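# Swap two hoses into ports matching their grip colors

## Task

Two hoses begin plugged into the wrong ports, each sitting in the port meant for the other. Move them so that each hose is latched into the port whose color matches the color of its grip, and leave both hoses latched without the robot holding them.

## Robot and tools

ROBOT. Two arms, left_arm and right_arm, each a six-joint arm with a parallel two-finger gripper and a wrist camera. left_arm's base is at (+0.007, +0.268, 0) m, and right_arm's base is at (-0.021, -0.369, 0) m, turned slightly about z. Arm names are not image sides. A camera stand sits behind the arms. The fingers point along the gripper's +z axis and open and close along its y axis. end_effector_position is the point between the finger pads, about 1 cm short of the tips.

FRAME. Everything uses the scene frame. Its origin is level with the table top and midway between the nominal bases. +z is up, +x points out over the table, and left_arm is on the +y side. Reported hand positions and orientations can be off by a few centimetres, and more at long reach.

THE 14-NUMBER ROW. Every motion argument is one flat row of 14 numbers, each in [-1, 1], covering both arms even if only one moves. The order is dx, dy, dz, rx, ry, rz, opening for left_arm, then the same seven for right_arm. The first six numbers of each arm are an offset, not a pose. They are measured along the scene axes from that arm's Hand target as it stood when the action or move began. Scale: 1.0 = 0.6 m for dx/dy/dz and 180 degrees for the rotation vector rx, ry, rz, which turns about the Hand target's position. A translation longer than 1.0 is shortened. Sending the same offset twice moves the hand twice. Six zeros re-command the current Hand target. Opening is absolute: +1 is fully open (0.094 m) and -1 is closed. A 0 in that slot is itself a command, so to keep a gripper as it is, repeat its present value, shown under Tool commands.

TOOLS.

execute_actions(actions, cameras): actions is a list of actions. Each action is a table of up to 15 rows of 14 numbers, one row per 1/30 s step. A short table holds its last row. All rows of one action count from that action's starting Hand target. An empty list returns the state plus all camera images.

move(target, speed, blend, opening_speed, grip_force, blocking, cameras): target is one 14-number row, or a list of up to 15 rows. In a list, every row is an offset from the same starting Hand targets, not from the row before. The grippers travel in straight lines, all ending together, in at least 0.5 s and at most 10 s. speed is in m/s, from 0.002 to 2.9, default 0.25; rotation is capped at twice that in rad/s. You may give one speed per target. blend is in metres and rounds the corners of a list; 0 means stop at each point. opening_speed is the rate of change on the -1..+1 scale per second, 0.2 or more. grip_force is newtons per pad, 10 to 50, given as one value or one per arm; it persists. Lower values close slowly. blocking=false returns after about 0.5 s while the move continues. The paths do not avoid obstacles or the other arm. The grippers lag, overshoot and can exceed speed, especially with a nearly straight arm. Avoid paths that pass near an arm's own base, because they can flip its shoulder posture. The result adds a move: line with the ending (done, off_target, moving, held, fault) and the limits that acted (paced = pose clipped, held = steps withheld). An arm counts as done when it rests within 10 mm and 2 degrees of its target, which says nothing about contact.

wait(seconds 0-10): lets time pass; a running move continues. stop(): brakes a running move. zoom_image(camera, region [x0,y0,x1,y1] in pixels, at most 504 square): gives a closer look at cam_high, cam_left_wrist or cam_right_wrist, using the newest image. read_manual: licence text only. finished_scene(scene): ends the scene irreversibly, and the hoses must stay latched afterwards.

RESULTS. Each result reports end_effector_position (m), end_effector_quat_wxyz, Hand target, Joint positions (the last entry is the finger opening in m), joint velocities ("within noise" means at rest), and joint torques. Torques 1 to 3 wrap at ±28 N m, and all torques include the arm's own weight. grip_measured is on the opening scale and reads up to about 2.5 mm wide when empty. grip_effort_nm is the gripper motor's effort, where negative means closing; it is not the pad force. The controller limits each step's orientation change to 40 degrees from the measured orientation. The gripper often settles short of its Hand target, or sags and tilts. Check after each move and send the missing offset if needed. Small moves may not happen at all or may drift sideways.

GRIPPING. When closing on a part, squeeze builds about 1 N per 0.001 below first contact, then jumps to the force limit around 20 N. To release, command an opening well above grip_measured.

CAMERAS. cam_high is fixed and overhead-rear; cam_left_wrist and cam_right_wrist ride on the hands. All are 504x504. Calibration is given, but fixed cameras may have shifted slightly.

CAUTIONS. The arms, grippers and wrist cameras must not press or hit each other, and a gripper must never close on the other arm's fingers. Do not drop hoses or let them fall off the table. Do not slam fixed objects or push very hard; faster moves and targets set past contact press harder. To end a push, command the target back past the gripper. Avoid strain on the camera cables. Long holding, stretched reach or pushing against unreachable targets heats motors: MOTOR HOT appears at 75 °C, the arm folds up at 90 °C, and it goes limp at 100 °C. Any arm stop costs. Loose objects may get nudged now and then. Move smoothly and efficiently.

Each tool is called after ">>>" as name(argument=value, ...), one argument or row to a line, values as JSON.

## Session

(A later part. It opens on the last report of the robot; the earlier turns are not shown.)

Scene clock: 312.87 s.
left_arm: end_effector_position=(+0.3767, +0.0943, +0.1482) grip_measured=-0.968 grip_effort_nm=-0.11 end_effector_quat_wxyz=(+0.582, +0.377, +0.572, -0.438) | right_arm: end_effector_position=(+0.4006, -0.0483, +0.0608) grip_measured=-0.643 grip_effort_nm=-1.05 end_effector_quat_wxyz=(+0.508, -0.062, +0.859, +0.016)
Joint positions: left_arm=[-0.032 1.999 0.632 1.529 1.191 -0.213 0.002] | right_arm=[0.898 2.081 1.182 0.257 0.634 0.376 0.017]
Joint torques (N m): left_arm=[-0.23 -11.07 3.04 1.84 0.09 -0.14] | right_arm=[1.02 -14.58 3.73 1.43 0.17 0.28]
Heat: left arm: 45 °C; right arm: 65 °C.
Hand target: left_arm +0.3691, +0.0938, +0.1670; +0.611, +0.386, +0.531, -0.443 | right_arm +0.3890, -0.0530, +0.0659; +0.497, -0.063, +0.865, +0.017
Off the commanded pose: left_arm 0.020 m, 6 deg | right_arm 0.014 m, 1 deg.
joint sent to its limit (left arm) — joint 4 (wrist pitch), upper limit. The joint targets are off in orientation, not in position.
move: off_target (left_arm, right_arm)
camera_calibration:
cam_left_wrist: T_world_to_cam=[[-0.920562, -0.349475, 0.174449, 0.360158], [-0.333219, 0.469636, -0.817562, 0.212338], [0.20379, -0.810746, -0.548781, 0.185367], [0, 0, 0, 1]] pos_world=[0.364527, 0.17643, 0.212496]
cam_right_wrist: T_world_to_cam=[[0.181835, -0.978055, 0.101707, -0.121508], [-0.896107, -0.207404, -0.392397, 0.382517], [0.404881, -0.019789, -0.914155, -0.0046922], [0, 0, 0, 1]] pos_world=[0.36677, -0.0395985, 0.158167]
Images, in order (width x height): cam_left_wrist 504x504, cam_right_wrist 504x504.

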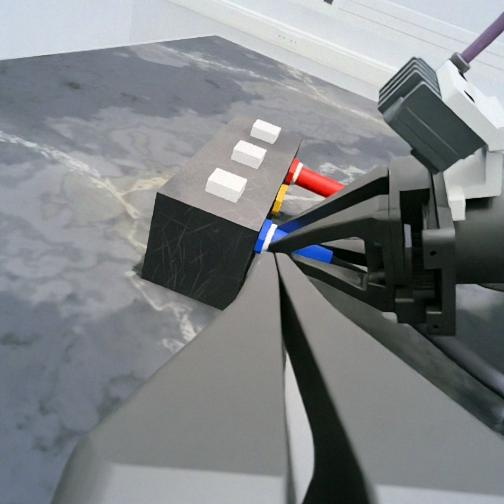

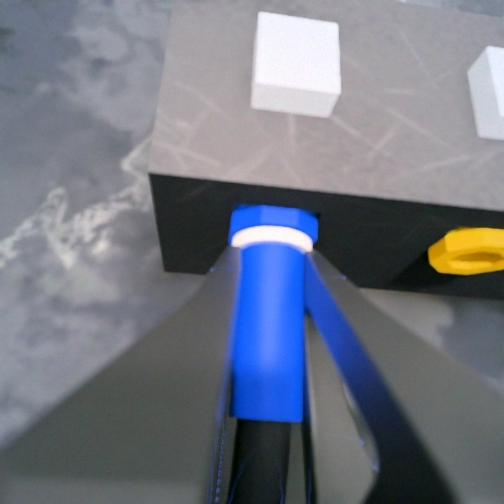

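>>> move(
  target=[0,0,0,0,0,0,-0.97, -0.03,-0.006,0,0,0,0,-0.8],
  speed=0.13,
)

>>> execute_actions(
  actions=[],
  cameras=["cam_left_wrist"],
)

>>> zoom_image(
  camera="cam_left_wrist",
  region=[210, 180, 370, 300],
)

Scene clock: 313.90 s.
left_arm: end_effector_position=(+0.3767, +0.0943, +0.1482) grip_measured=-0.968 grip_effort_nm=-0.12 end_effector_quat_wxyz=(+0.582, +0.377, +0.572, -0.438) | right_arm: end_effector_position=(+0.3994, -0.0488, +0.0600) grip_measured=-0.644 grip_effort_nm=-1.04 end_effector_quat_wxyz=(+0.518, -0.052, +0.853, +0.037)
Joint positions: left_arm=[-0.032 1.999 0.632 1.529 1.191 -0.213 0.002] | right_arm=[0.894 2.077 1.137 0.339 0.617 0.389 0.017]
Joint torques (N m): left_arm=[-0.21 -11.08 3.04 1.85 0.1 -0.14] | right_arm=[3.58 -17.06 1.98 0.74 0.56 0.32]
Heat: left arm: 45 °C; right arm: 65 °C.
Hand target: left_arm +0.3691, +0.0938, +0.1670; +0.611, +0.386, +0.531, -0.443 | right_arm +0.3710, -0.0566, +0.0658; +0.497, -0.063, +0.865, +0.017
Off the commanded pose: left_arm 0.020 m, 6 deg | right_arm 0.030 m, 4 deg.
joint sent to its limit (left arm) — joint 4 (wrist pitch), upper limit. The joint targets are off in orientation, not in position.
move: off_target (left_arm, right_arm)

Scene clock: 313.90 s.
left_arm: end_effector_position=(+0.3767, +0.0943, +0.1482) grip_measured=-0.968 grip_effort_nm=-0.12 end_effector_quat_wxyz=(+0.582, +0.377, +0.572, -0.438) | right_arm: end_effector_position=(+0.3994, -0.0488, +0.0600) grip_measured=-0.644 grip_effort_nm=-1.04 end_effector_quat_wxyz=(+0.518, -0.052, +0.853, +0.037)
Joint positions: left_arm=[-0.032 1.999 0.632 1.529 1.191 -0.213 0.002] | right_arm=[0.894 2.077 1.137 0.339 0.617 0.389 0.017]
Joint velocities: within noise
Joint torques (N m): left_arm=[-0.21 -11.08 3.04 1.85 0.1 -0.14] | right_arm=[3.58 -17.06 1.98 0.74 0.56 0.32]
Heat: left arm: 45 °C; right arm: 65 °C.
Hand target: left_arm +0.3691, +0.0938, +0.1670; +0.611, +0.386, +0.531, -0.443 | right_arm +0.3710, -0.0566, +0.0658; +0.497, -0.063, +0.865, +0.017
Tool commands: left_gripper/opening=-0.97 right_gripper/opening=-0.8
Off the commanded pose: left_arm 0.020 m, 6 deg | right_arm 0.030 m, 4 deg.
camera_calibration:
cam_left_wrist: T_world_to_cam=[[-0.920562, -0.349475, 0.174449, 0.360158], [-0.333219, 0.469636, -0.817562, 0.212338], [0.20379, -0.810746, -0.548781, 0.185367], [0, 0, 0, 1]] pos_world=[0.364527, 0.17643, 0.212496]
Images, in order (width x height): cam_left_wrist 504x504.

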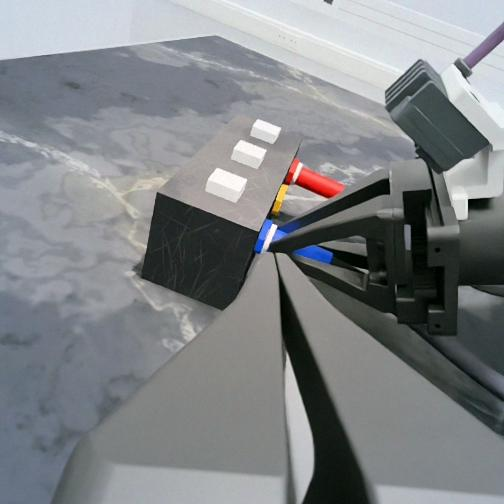

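Scaled by 3.150 from the camera's 504x504 image, which has a finer 720x720 frame.

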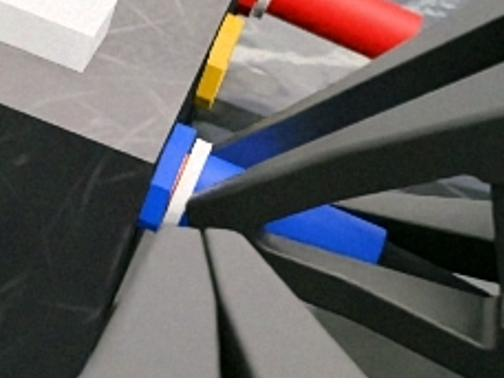

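>>> move(
  target=[0,0,0,0,0,0,-0.97, 0.035,0.006,0.004,0,0,0,-0.8],
  speed=0.15,
)

>>> move(
  target=[0,0,0,0,0,0,-0.97, 0,0,0,0,0,0,-0.1],
  opening_speed=0.8,
)

>>> move(
  target=[
    [0,0,0,0,0,0,-0.97, -0.1,-0.017,0.08,0,0,0,-0.1],
    [-0.1,0.1,0.1,0,0,0,-0.97, -0.16,-0.06,0.17,0,0,0,-0.1],
  ],
  speed=0.2,
  blend=[0.02,0],
  cameras=["all"],
)

Scene clock: 315.00 s.
left_arm: end_effector_position=(+0.3767, +0.0943, +0.1482) grip_measured=-0.968 grip_effort_nm=-0.11 end_effector_quat_wxyz=(+0.582, +0.377, +0.572, -0.438) | right_arm: end_effector_position=(+0.4004, -0.0488, +0.0601) grip_measured=-0.644 grip_effort_nm=-1.04 end_effector_quat_wxyz=(+0.511, -0.055, +0.857, +0.032)
Joint positions: left_arm=[-0.032 1.999 0.632 1.529 1.191 -0.213 0.002] | right_arm=[0.891 2.076 1.156 0.298 0.613 0.389 0.017]
Joint torques (N m): left_arm=[-0.21 -11.08 3.03 1.84 0.1 -0.14] | right_arm=[1.07 -14.22 6.34 0.95 0.33 0.1]
Heat: left arm: 45 °C; right arm: 64 °C.
Hand target: left_arm +0.3691, +0.0938, +0.1670; +0.611, +0.386, +0.531, -0.443 | right_arm +0.3919, -0.0530, +0.0683; +0.498, -0.063, +0.865, +0.017
Off the commanded pose: left_arm 0.020 m, 6 deg | right_arm 0.012 m, 3 deg.
joint sent to its limit (left arm) — joint 4 (wrist pitch), upper limit. The joint targets are off in orientation, not in position.
move: off_target (left_arm, right_arm)

Scene clock: 316.10 s.
left_arm: end_effector_position=(+0.3767, +0.0943, +0.1482) grip_measured=-0.968 grip_effort_nm=-0.11 end_effector_quat_wxyz=(+0.582, +0.377, +0.572, -0.438) | right_arm: end_effector_position=(+0.3898, -0.0552, +0.0455) grip_measured=-0.102 grip_effort_nm=0.11 end_effector_quat_wxyz=(+0.482, -0.075, +0.873, +0.006)
Joint positions: left_arm=[-0.032 1.999 0.632 1.529 1.191 -0.213 0.002] | right_arm=[0.899 2.073 1.157 0.202 0.613 0.389 0.042]
Joint torques (N m): left_arm=[-0.2 -11.08 3.04 1.84 0.1 -0.14] | right_arm=[0.42 -13.74 6.67 1.89 0.33 0.15]
Heat: left arm: 45 °C; right arm: 64 °C.
Hand target: left_arm +0.3691, +0.0938, +0.1670; +0.611, +0.386, +0.531, -0.443 | right_arm +0.3919, -0.0530, +0.0682; +0.497, -0.063, +0.865, +0.017
Off the commanded pose: left_arm 0.020 m, 6 deg | right_arm 0.023 m, 3 deg.
joint sent to its limit (left arm) — joint 4 (wrist pitch), upper limit. The joint targets are off in orientation, not in position.
move: off_target (left_arm, right_arm)

Scene clock: 317.83 s.
left_arm: end_effector_position=(+0.3169, +0.1540, +0.2196) grip_measured=-0.968 grip_effort_nm=-0.11 end_effector_quat_wxyz=(+0.592, +0.376, +0.569, -0.429) | right_arm: end_effector_position=(+0.2982, -0.0858, +0.1615) grip_measured=-0.102 grip_effort_nm=0.11 end_effector_quat_wxyz=(+0.489, -0.074, +0.869, +0.010)
Joint positions: left_arm=[0.193 1.604 0.46 1.537 1.391 -0.432 0.002] | right_arm=[1.052 1.586 1.051 -0.24 0.73 0.514 0.042]
Joint torques (N m): left_arm=[0.28 -7.25 3.89 1.48 -0.03 -0.15] | right_arm=[0.62 -9.48 6.11 1.85 0.4 0.21]
Heat: left arm: 45 °C; right arm: 63 °C.
Hand target: left_arm +0.3091, +0.1539, +0.2270; +0.611, +0.386, +0.531, -0.443 | right_arm +0.2960, -0.0889, +0.1703; +0.497, -0.063, +0.865, +0.017
Off the commanded pose: left_arm 0.011 m, 5 deg | right_arm 0.010 m, 2 deg.
joint sent to its limit (left arm) — joint 4 (wrist pitch), upper limit. The joint targets are off in orientation, not in position.
move: off_target (left_arm)
camera_calibration:
cam_left_wrist: T_world_to_cam=[[-0.9176, -0.365145, 0.157095, 0.318799], [-0.325166, 0.46219, -0.825014, 0.223087], [0.228642, -0.808115, -0.542838, 0.275535], [0, 0, 0, 1]] pos_world=[0.302072, 0.235964, 0.283539]
cam_right_wrist: T_world_to_cam=[[0.199113, -0.972928, 0.117326, -0.157033], [-0.908975, -0.228099, -0.348905, 0.317491], [0.366222, -0.0371754, -0.929785, 0.140748], [0, 0, 0, 1]] pos_world=[0.268313, -0.0751301, 0.260064]

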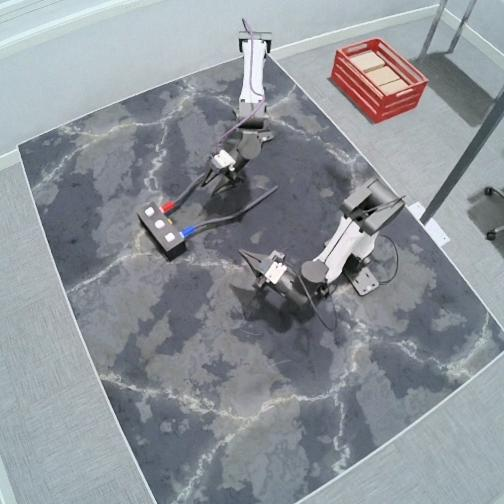

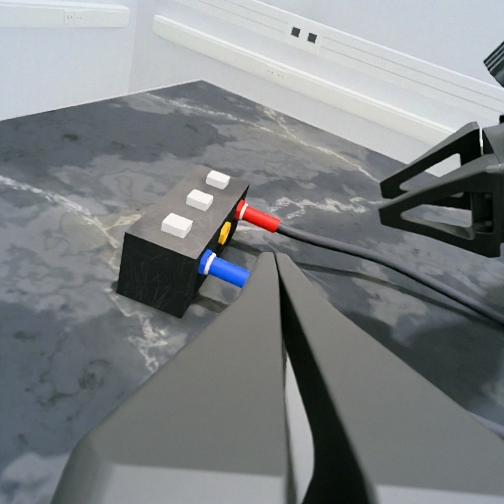

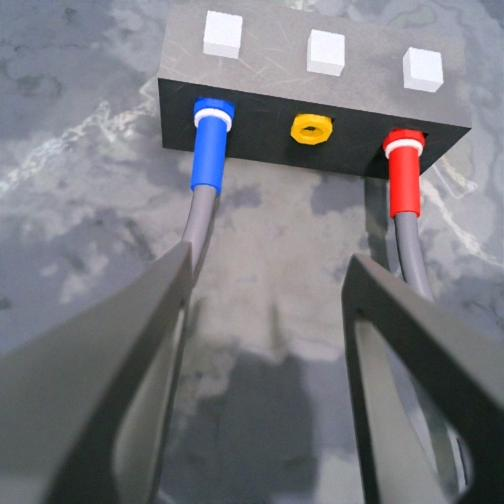

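Both plugs look latched. Finishing scene 1.

>>> finished_scene(
  scene=1,
)

The scene is finished: the task was done.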